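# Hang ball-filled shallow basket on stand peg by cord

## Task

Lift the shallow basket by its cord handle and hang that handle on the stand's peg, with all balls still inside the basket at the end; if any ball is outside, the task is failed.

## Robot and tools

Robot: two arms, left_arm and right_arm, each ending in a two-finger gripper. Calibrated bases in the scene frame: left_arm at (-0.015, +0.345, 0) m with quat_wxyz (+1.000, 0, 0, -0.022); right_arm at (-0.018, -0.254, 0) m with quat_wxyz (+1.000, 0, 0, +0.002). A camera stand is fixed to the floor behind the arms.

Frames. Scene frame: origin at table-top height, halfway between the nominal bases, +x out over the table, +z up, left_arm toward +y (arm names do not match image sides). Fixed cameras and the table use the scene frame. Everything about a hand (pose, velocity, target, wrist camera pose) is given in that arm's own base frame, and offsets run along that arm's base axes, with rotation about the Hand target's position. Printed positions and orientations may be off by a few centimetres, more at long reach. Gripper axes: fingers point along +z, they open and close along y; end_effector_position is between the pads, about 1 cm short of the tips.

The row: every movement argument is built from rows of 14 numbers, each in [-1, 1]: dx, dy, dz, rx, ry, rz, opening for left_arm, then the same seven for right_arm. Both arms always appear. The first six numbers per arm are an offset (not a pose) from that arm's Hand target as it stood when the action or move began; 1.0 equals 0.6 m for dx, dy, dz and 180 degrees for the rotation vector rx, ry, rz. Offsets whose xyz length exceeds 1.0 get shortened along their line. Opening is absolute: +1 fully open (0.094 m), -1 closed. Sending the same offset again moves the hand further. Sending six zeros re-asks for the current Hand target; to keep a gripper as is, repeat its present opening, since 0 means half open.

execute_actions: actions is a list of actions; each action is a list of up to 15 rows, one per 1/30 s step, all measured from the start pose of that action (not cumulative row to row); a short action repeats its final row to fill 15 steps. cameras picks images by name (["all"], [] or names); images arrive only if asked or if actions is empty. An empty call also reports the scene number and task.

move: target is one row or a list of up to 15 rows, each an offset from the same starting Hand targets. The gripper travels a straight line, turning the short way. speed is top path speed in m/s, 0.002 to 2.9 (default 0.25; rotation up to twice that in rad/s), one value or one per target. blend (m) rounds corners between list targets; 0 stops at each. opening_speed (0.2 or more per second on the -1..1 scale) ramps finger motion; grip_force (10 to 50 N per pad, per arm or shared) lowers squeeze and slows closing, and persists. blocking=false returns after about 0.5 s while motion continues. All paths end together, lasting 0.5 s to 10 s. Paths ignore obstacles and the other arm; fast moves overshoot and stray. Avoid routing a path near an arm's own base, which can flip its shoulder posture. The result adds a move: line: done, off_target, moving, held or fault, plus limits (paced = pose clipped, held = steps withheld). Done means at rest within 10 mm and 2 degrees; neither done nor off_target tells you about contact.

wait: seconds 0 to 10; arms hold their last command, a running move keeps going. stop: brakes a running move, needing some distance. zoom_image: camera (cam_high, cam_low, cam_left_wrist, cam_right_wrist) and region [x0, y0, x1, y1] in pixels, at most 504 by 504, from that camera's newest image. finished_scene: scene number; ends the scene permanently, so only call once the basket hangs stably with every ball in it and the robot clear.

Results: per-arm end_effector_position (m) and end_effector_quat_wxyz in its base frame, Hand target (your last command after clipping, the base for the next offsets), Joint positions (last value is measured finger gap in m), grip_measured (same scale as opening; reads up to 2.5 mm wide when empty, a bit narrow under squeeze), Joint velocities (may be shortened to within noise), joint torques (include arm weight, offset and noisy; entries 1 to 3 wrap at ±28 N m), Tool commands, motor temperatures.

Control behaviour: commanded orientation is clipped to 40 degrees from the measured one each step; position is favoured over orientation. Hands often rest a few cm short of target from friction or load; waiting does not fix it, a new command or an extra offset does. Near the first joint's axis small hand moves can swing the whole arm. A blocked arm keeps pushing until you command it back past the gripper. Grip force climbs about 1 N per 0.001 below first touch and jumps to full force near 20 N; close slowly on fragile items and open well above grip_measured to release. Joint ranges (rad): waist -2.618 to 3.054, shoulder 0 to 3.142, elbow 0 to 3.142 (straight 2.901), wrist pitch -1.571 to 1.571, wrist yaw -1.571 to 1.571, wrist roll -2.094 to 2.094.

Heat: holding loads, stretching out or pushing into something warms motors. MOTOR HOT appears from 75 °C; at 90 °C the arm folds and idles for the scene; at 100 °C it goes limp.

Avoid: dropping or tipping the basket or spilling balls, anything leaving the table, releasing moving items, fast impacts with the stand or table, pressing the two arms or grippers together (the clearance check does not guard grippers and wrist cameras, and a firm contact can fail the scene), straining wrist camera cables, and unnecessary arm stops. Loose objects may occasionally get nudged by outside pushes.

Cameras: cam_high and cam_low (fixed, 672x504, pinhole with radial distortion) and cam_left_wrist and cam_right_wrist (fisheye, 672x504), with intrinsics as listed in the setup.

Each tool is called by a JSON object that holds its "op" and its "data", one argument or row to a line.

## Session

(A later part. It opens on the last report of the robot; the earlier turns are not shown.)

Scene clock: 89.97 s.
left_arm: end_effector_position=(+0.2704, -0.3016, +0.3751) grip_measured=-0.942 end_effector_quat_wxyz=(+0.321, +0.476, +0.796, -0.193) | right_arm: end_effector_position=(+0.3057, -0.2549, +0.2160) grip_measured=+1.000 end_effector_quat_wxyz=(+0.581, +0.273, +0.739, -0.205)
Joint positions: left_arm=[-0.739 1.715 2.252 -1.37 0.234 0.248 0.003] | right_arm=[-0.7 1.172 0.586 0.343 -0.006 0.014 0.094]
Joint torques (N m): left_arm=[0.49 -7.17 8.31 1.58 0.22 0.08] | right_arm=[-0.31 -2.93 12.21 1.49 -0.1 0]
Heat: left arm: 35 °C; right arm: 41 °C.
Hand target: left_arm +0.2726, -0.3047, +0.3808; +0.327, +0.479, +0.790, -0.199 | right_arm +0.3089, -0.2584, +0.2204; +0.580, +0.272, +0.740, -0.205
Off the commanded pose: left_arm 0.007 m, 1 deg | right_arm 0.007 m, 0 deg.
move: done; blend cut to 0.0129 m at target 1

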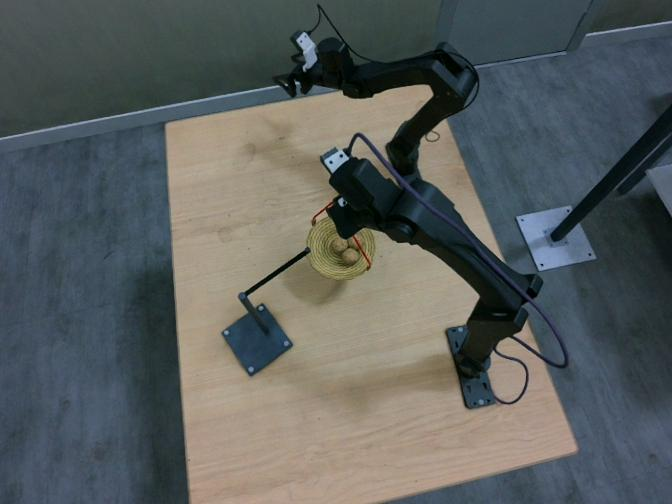

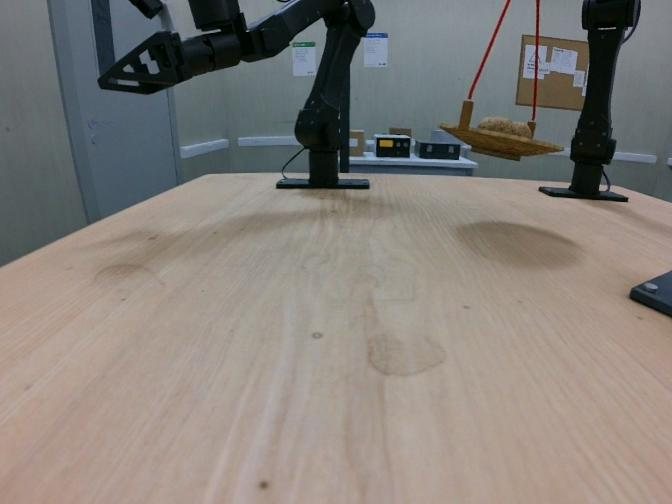

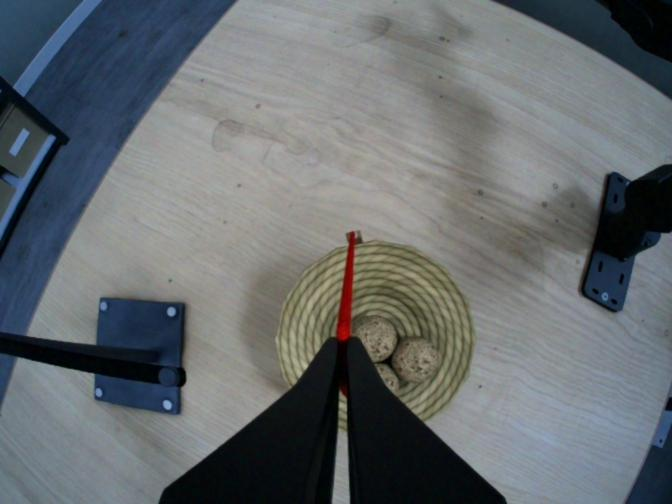

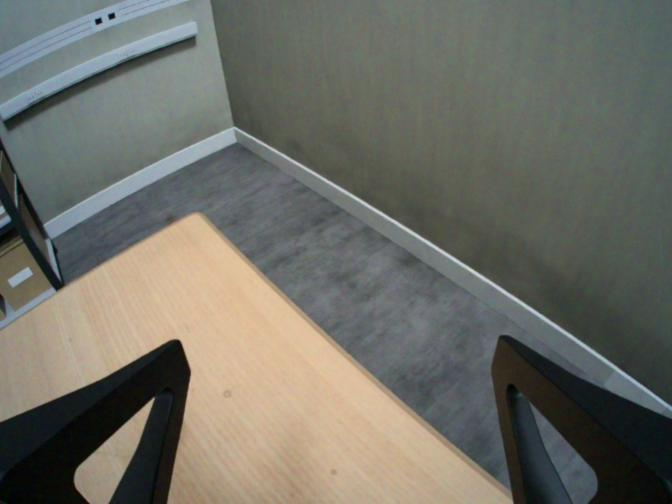

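{"op": "move", "data": {
  "target": [
    [0.049,0.051,0,0,0,0,-1,0,0,0,0,0,0,1],
    [0.146,0.096,-0.005,0,0,0,-1,0,0,0,0,0,0,1]
  ],
  "cameras": ["all"],
  "speed": 0.05,
  "blend": [0.01,0]
}}

{"op": "zoom_image", "data": {
  "camera": "cam_left_wrist",
  "region": [220, 240, 460, 504]
}}

{"op": "zoom_image", "data": {
  "camera": "cam_high",
  "region": [200, 190, 420, 350]
}}

{"op": "zoom_image", "data": {
  "camera": "cam_low",
  "region": [420, 0, 672, 230]
}}

Scene clock: 101.27 s.
left_arm: end_effector_position=(+0.3586, -0.2447, +0.3759) grip_measured=-0.942 end_effector_quat_wxyz=(+0.331, +0.473, +0.794, -0.190) | right_arm: end_effector_position=(+0.3057, -0.2549, +0.2160) grip_measured=+1.000 end_effector_quat_wxyz=(+0.581, +0.273, +0.739, -0.205)
Joint positions: left_arm=[-0.427 1.976 2.634 -1.553 0.43 0.494 0.003] | right_arm=[-0.7 1.172 0.586 0.343 -0.006 0.014 0.094]
Joint torques (N m): left_arm=[0.57 -9.21 7.43 1.41 0.39 0.09] | right_arm=[-0.31 -2.91 12.21 1.49 -0.1 -0.01]
Heat: left arm: 36 °C; right arm: 41 °C.
Hand target: left_arm +0.3602, -0.2471, +0.3779; +0.327, +0.479, +0.790, -0.199 | right_arm +0.3089, -0.2584, +0.2204; +0.580, +0.272, +0.740, -0.205
Off the commanded pose: left_arm 0.004 m, 1 deg | right_arm 0.006 m, 0 deg.
joint sent to its limit (left arm) — joint 4 (wrist pitch), lower limit. The joint targets still meet the commanded pose.
move: done

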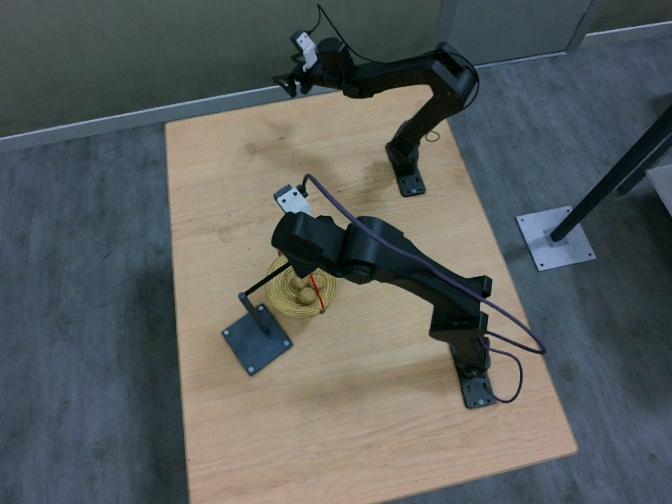

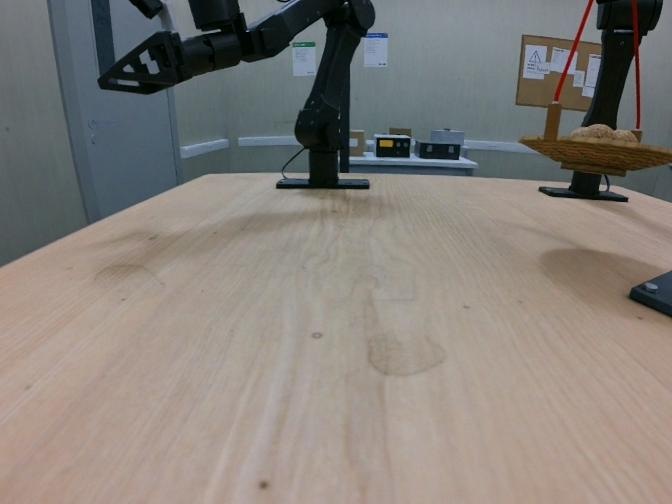

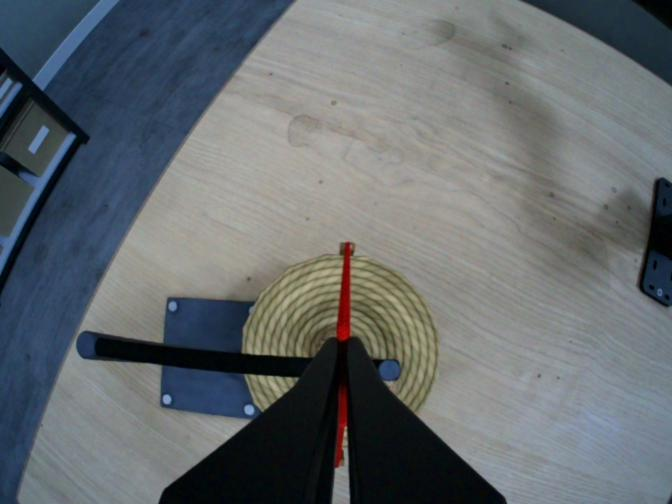

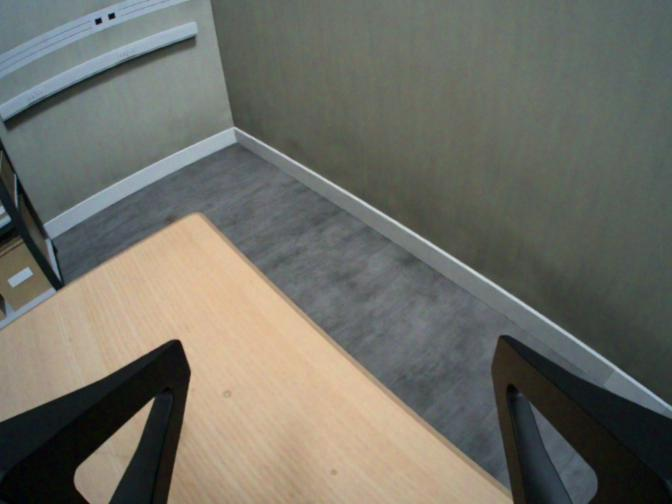

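Scaled by 1.909 from the camera's 672x504 image, which has a finer 960x720 frame.

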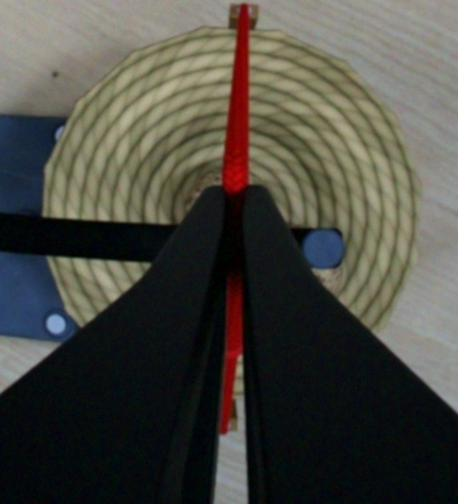

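Scaled by 2.291 from the camera's 672x504 image, which has a finer 960x720 frame.

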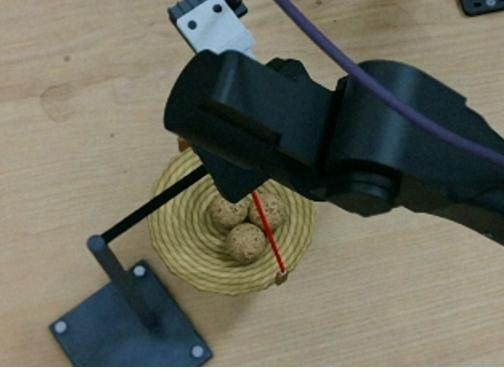

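Scaled by 2.000 from the camera's 672x504 image, which has a finer 960x720 frame.

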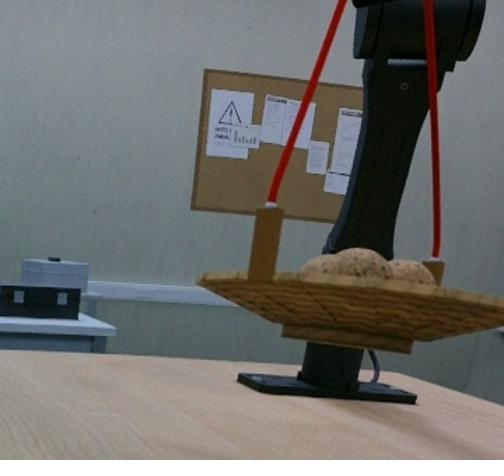

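{"op": "move", "data": {
  "target": [0,0.003,-0.045,0,0,0,-1,0,0,0,0,0,0,1],
  "cameras": ["cam_left_wrist"],
  "speed": 0.04
}}

Scene clock: 105.87 s.
left_arm: end_effector_position=(+0.3645, -0.2478, +0.3420) grip_measured=-0.984 end_effector_quat_wxyz=(+0.314, +0.477, +0.797, -0.194) | right_arm: end_effector_position=(+0.3057, -0.2549, +0.2160) grip_measured=+1.000 end_effector_quat_wxyz=(+0.581, +0.273, +0.739, -0.205)
Joint positions: left_arm=[-0.424 1.877 2.32 -1.376 0.44 0.507 0.001] | right_arm=[-0.7 1.172 0.586 0.343 -0.006 0.014 0.094]
Joint torques (N m): left_arm=[0.72 -13.85 4.74 1.54 0.33 0.07] | right_arm=[-0.29 -2.92 12.22 1.49 -0.1 0]
Heat: left arm: 35 °C; right arm: 41 °C.
Hand target: left_arm +0.3602, -0.2453, +0.3508; +0.327, +0.479, +0.790, -0.199 | right_arm +0.3089, -0.2584, +0.2204; +0.580, +0.272, +0.740, -0.205
Off the commanded pose: left_arm 0.010 m, 2 deg | right_arm 0.006 m, 0 deg.
move: done
Images, in order (width x height): cam_left_wrist 672x504.

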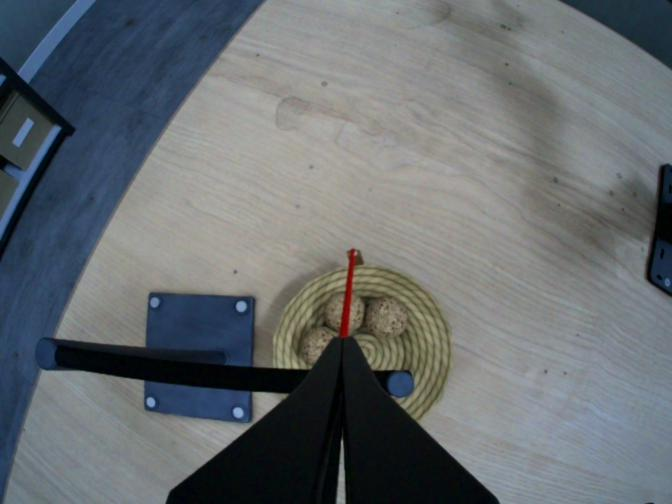

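{"op": "execute_actions", "data": {
  "actions": []
}}

{"op": "zoom_image", "data": {
  "camera": "cam_left_wrist",
  "region": [220, 240, 460, 504]
}}

{"op": "zoom_image", "data": {
  "camera": "cam_low",
  "region": [420, 0, 672, 270]
}}

{"op": "zoom_image", "data": {
  "camera": "cam_high",
  "region": [200, 190, 420, 350]
}}

Scene clock: 107.43 s.
left_arm: end_effector_position=(+0.3646, -0.2478, +0.3421) grip_measured=-0.984 end_effector_quat_wxyz=(+0.315, +0.477, +0.797, -0.194) | right_arm: end_effector_position=(+0.3057, -0.2549, +0.2160) grip_measured=+1.000 end_effector_quat_wxyz=(+0.581, +0.273, +0.739, -0.205)
Joint positions: left_arm=[-0.424 1.877 2.32 -1.375 0.44 0.507 0.001] | right_arm=[-0.7 1.172 0.586 0.343 -0.006 0.014 0.094]
Joint velocities: within noise
Joint torques (N m): left_arm=[0.73 -13.83 4.75 1.56 0.33 0.07] | right_arm=[-0.29 -2.92 12.22 1.49 -0.1 0]
Motor temperatures (°C): left_arm=[24 32 35 31 26 22 25] | right_arm=[25 26 41 34 28 25 25]
Heat: left arm: 35 °C; right arm: 41 °C.
Hand target: left_arm +0.3603, -0.2453, +0.3508; +0.327, +0.479, +0.790, -0.199 | right_arm +0.3089, -0.2584, +0.2204; +0.580, +0.272, +0.740, -0.205
Tool commands: left_gripper/opening=-1.0 right_gripper/opening=+1.0
Off the commanded pose: left_arm 0.010 m, 2 deg | right_arm 0.006 m, 0 deg.

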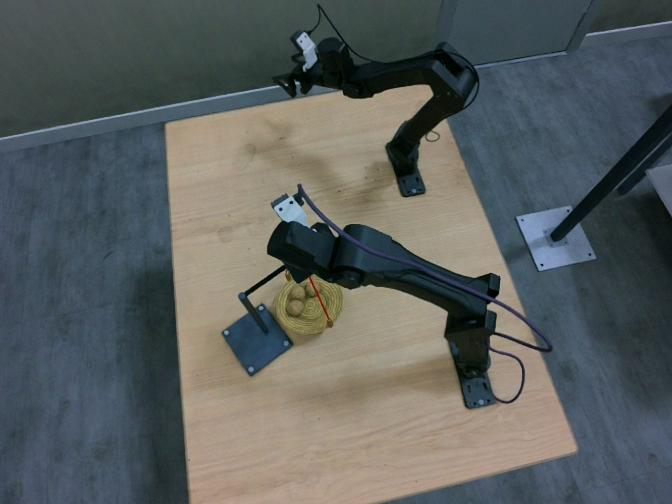

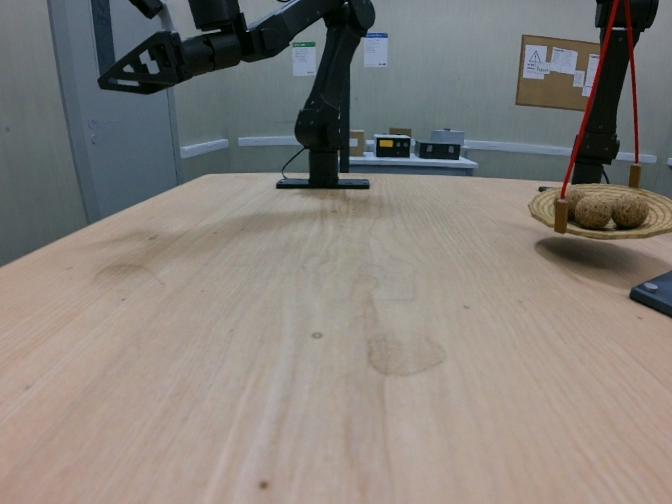

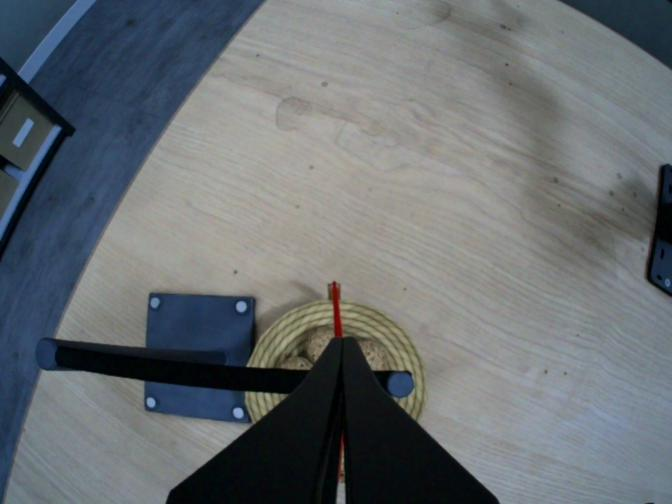

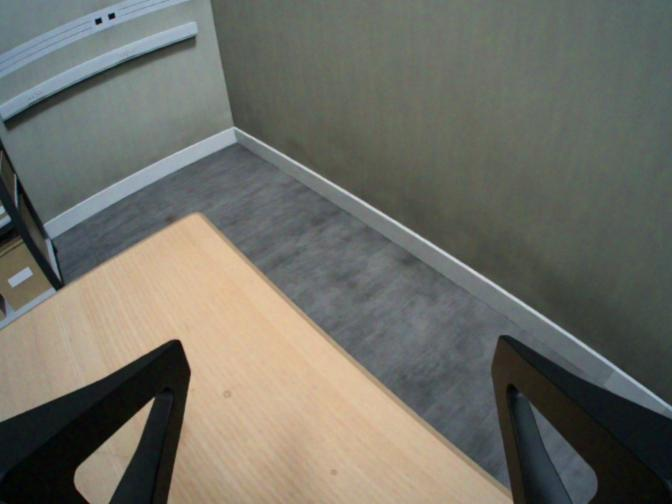

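Scaled by 1.909 from the camera's 672x504 image, which has a finer 960x720 frame.

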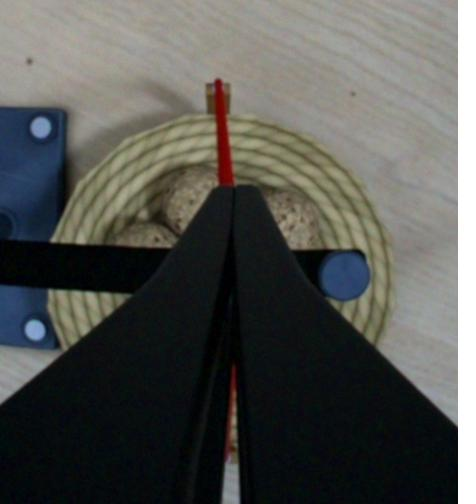

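Scaled by 1.867 from the camera's 672x504 image, which has a finer 960x720 frame.

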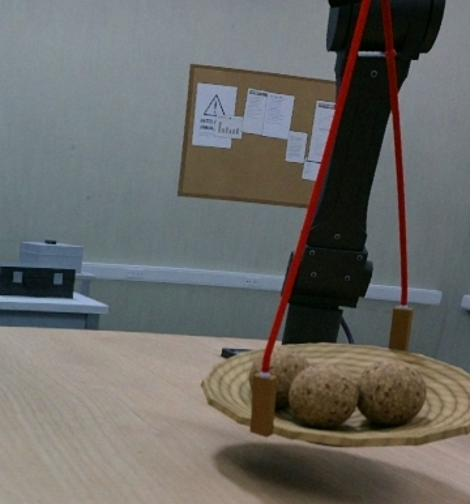

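Scaled by 2.291 from the camera's 672x504 image, which has a finer 960x720 frame.

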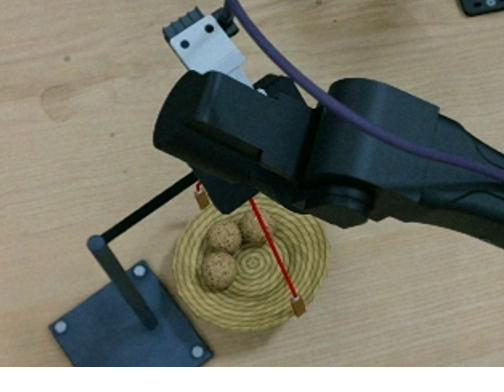

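{"op": "move", "data": {
  "target": [0,0.0,0.12,0,0,0,-1,0,0,0,0,0,0,1],
  "cameras": ["cam_left_wrist","cam_low"],
  "speed": 0.06
}}

{"op": "zoom_image", "data": {
  "camera": "cam_left_wrist",
  "region": [220, 240, 460, 504]
}}

Scene clock: 112.87 s.
left_arm: end_effector_position=(+0.3577, -0.2450, +0.4317) grip_measured=-0.984 end_effector_quat_wxyz=(+0.415, +0.457, +0.761, -0.199) | right_arm: end_effector_position=(+0.3057, -0.2549, +0.2160) grip_measured=+1.000 end_effector_quat_wxyz=(+0.581, +0.273, +0.739, -0.205)
Joint positions: left_arm=[-0.419 1.993 2.826 -1.531 0.455 0.447 0.001] | right_arm=[-0.7 1.172 0.586 0.343 -0.006 0.014 0.094]
Joint torques (N m): left_arm=[0.73 -7.88 5.91 1.42 0.3 -0.07] | right_arm=[-0.28 -2.92 12.22 1.49 -0.1 -0.01]
Heat: left arm: 35 °C; right arm: 41 °C.
Hand target: left_arm +0.3602, -0.2452, +0.4229; +0.327, +0.479, +0.790, -0.199 | right_arm +0.3089, -0.2584, +0.2204; +0.580, +0.272, +0.740, -0.205
Off the commanded pose: left_arm 0.009 m, 11 deg | right_arm 0.006 m, 0 deg.
joint sent to its limit (left arm) — joint 4 (wrist pitch), lower limit. The joint targets are off in orientation, not in position.
move: off_target (left_arm)
Images, in order (width x height): cam_low 672x504, cam_left_wrist 672x504.

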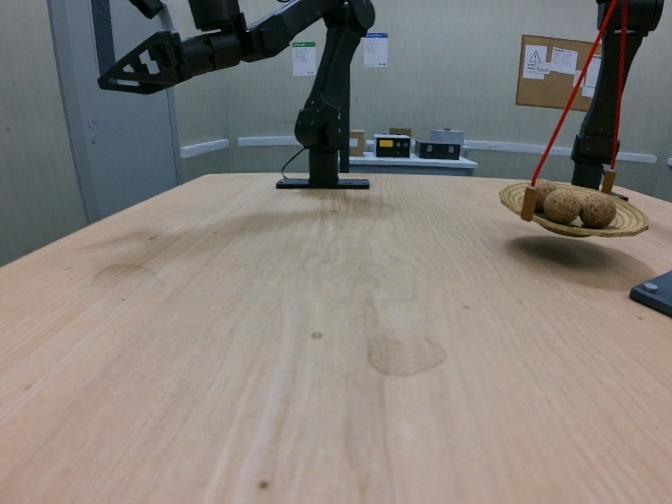

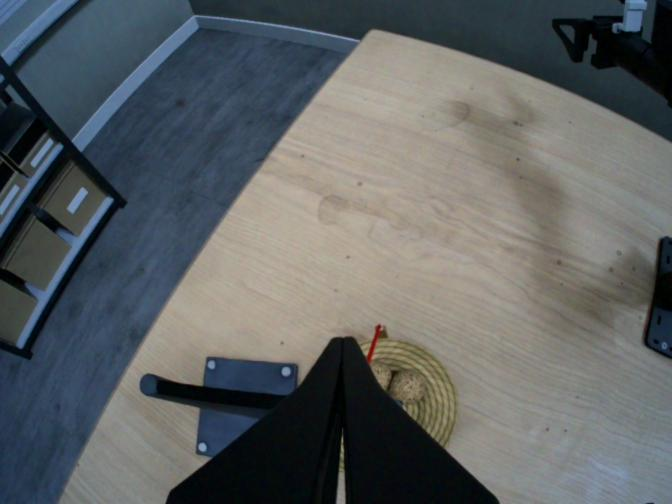

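Scaled by 1.909 from the camera's 672x504 image, which has a finer 960x720 frame.

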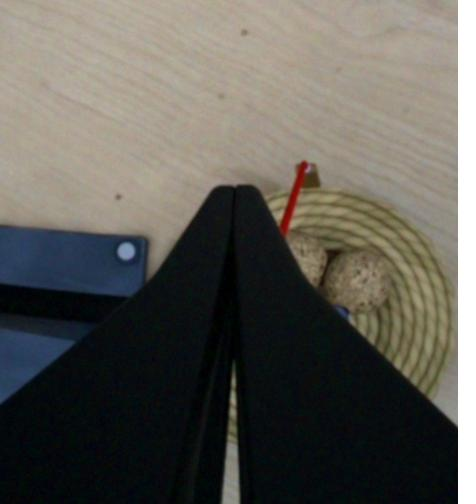

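{"op": "move", "data": {
  "target": [
    [-0.1,0.15,0.08,0,0,0,-1,0,0,0,0,0,0,1],
    [-0.2,0.3,0.08,0,0,0,-1,0,0,0,0,0,0,1]
  ],
  "cameras": ["all"],
  "speed": 0.15,
  "blend": [0.03,0]
}}

{"op": "zoom_image", "data": {
  "camera": "cam_high",
  "region": [200, 190, 420, 350]
}}

{"op": "zoom_image", "data": {
  "camera": "cam_low",
  "region": [420, 0, 672, 270]
}}

Scene clock: 117.87 s.
left_arm: end_effector_position=(+0.2427, -0.0644, +0.4759) grip_measured=-0.984 end_effector_quat_wxyz=(+0.525, +0.380, +0.755, -0.101) | right_arm: end_effector_position=(+0.3057, -0.2549, +0.2160) grip_measured=+1.000 end_effector_quat_wxyz=(+0.581, +0.273, +0.739, -0.205)
Joint positions: left_arm=[0.291 1.299 2.156 -1.538 0.823 0.813 0.001] | right_arm=[-0.7 1.172 0.586 0.343 -0.006 0.014 0.094]
Joint torques (N m): left_arm=[0.72 -1.51 3.26 1.38 0.4 0.08] | right_arm=[-0.32 -2.91 12.22 1.49 -0.1 -0.01]
Heat: left arm: 34 °C; right arm: 41 °C.
Hand target: left_arm +0.2403, -0.0652, +0.4708; +0.327, +0.479, +0.790, -0.199 | right_arm +0.3089, -0.2584, +0.2204; +0.580, +0.272, +0.740, -0.205
Off the commanded pose: left_arm 0.006 m, 28 deg | right_arm 0.006 m, 0 deg.
joint sent to its limit (left arm) — joint 4 (wrist pitch), lower limit. The joint targets are off in orientation, not in position.
move: off_target (left_arm)

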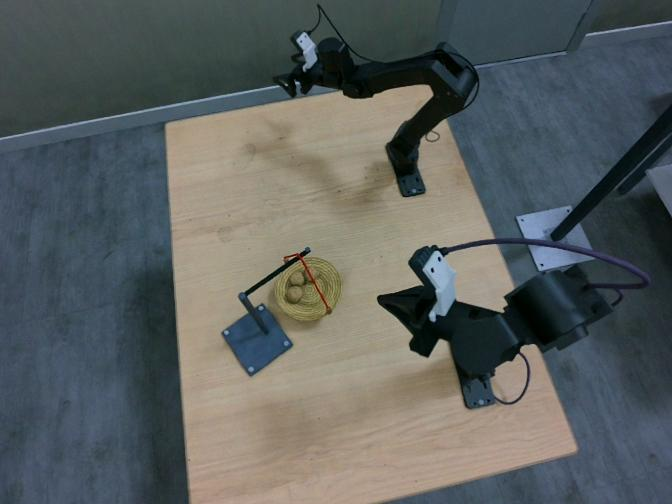

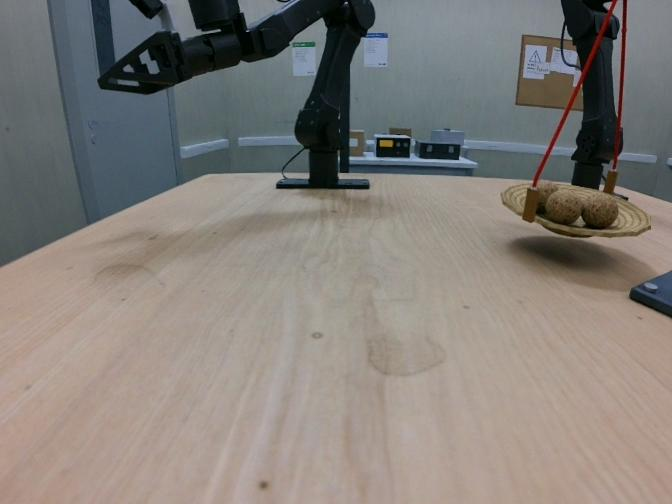

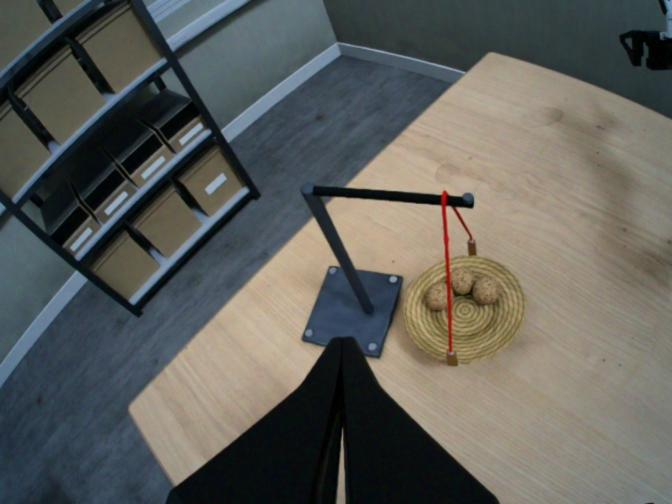

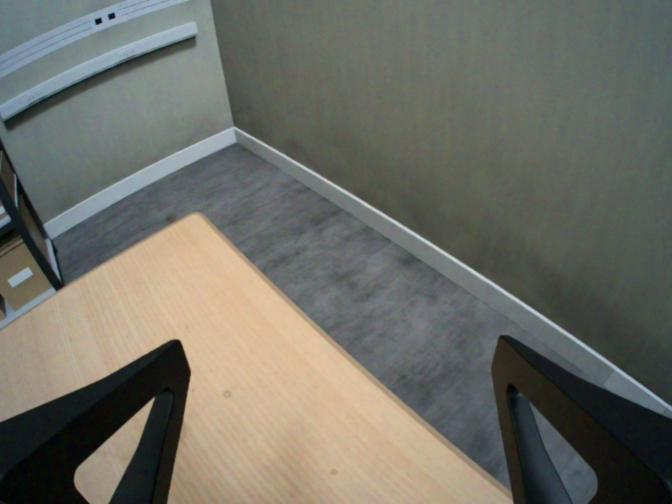

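Scaled by 2.291 from the camera's 672x504 image, which has a finer 960x720 frame.

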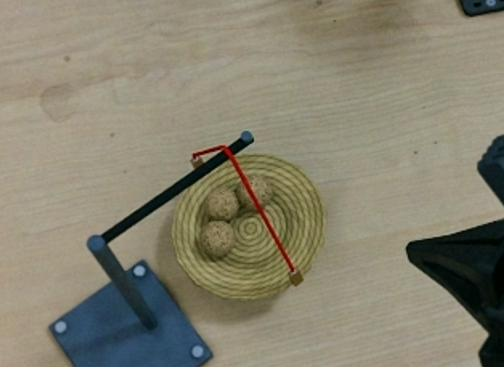

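Scaled by 1.867 from the camera's 672x504 image, which has a finer 960x720 frame.

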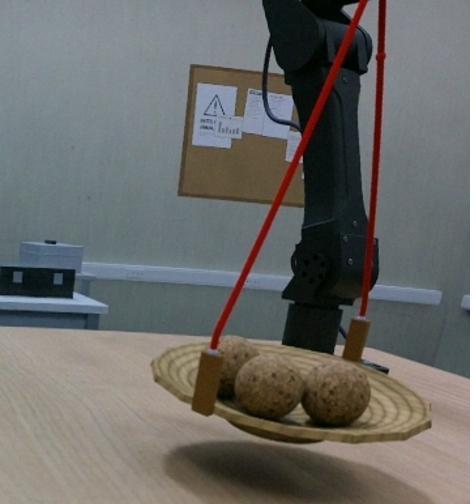

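{"op": "wait", "data": {
  "seconds": 2,
  "cameras": ["cam_low","cam_left_wrist"]
}}

{"op": "zoom_image", "data": {
  "camera": "cam_low",
  "region": [420, 0, 672, 270]
}}

{"op": "zoom_image", "data": {
  "camera": "cam_left_wrist",
  "region": [280, 160, 560, 400]
}}

Scene clock: 121.57 s.
left_arm: end_effector_position=(+0.2427, -0.0645, +0.4759) grip_measured=-0.984 end_effector_quat_wxyz=(+0.525, +0.380, +0.755, -0.101) | right_arm: end_effector_position=(+0.3057, -0.2549, +0.2160) grip_measured=+1.000 end_effector_quat_wxyz=(+0.581, +0.273, +0.739, -0.205)
Joint positions: left_arm=[0.291 1.299 2.156 -1.538 0.823 0.814 0.001] | right_arm=[-0.7 1.172 0.586 0.343 -0.006 0.014 0.094]
Joint torques (N m): left_arm=[0.72 -1.54 3.28 1.38 0.41 0.07] | right_arm=[-0.31 -2.91 12.22 1.49 -0.1 -0.01]
Heat: left arm: 34 °C; right arm: 41 °C.
Hand target: left_arm +0.2403, -0.0652, +0.4709; +0.327, +0.479, +0.790, -0.199 | right_arm +0.3089, -0.2584, +0.2204; +0.580, +0.272, +0.740, -0.205
Tool commands: left_gripper/opening=-1.0 right_gripper/opening=+1.0
Off the commanded pose: left_arm 0.006 m, 28 deg | right_arm 0.006 m, 0 deg.
wait: 2.00 s; at rest from the start
Images, in order (width x height): cam_low 672x504, cam_left_wrist 672x504.

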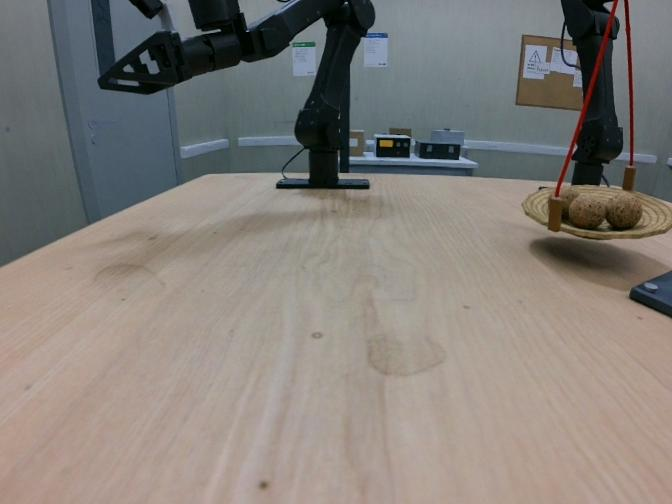

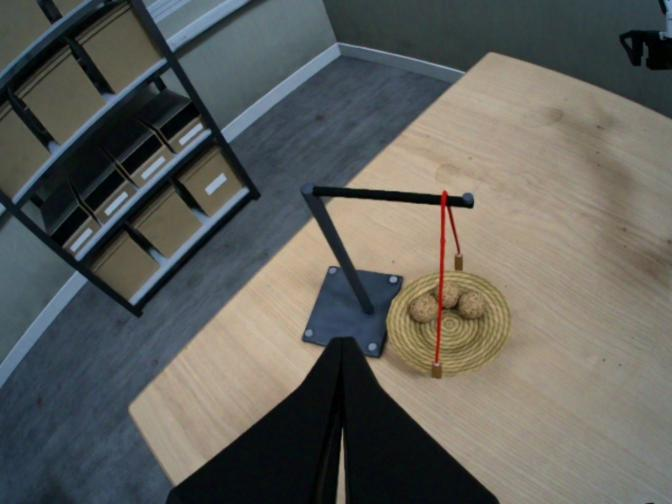

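Scaled by 1.867 from the camera's 672x504 image, which has a finer 960x720 frame.

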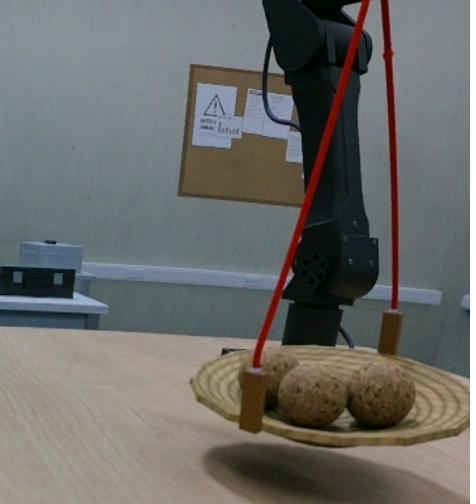

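Scaled by 1.800 from the camera's 672x504 image, which has a finer 960x720 frame.

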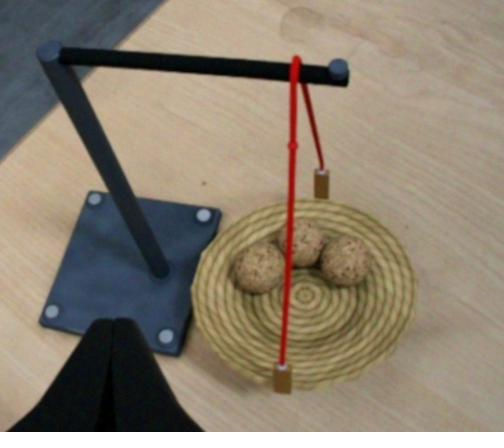

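{"op": "wait", "data": {
  "seconds": 4,
  "cameras": ["cam_left_wrist"]
}}

Scene clock: 126.63 s.
left_arm: end_effector_position=(+0.2427, -0.0645, +0.4759) grip_measured=-0.984 end_effector_quat_wxyz=(+0.525, +0.380, +0.755, -0.101) | right_arm: end_effector_position=(+0.3057, -0.2549, +0.2160) grip_measured=+1.000 end_effector_quat_wxyz=(+0.581, +0.273, +0.739, -0.205)
Joint positions: left_arm=[0.291 1.299 2.156 -1.538 0.823 0.814 0.001] | right_arm=[-0.7 1.172 0.586 0.343 -0.006 0.014 0.094]
Joint torques (N m): left_arm=[0.72 -1.52 3.28 1.39 0.41 0.07] | right_arm=[-0.29 -2.91 12.21 1.49 -0.1 -0.01]
Heat: left arm: 33 °C; right arm: 41 °C.
Hand target: left_arm +0.2403, -0.0652, +0.4709; +0.327, +0.479, +0.790, -0.199 | right_arm +0.3089, -0.2584, +0.2204; +0.580, +0.272, +0.740, -0.205
Tool commands: left_gripper/opening=-1.0 right_gripper/opening=+1.0
Off the commanded pose: left_arm 0.006 m, 28 deg | right_arm 0.006 m, 0 deg.
wait: 4.00 s; at rest from the start
Images, in order (width x height): cam_left_wrist 672x504.

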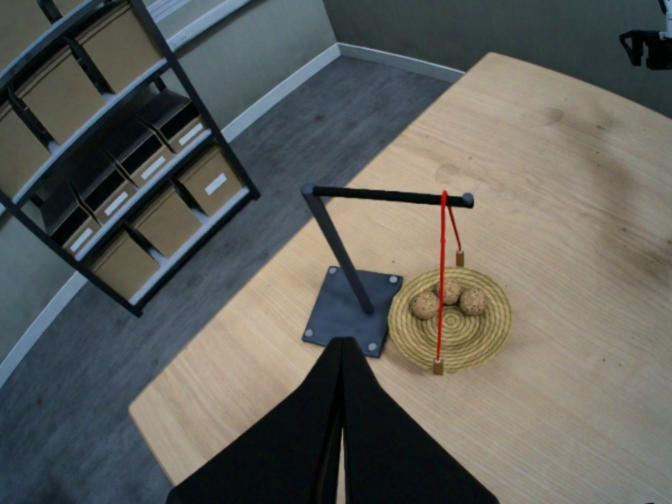

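Settled.

{"op": "finished_scene", "data": {
  "scene": 2
}}

The scene is finished: the task was done.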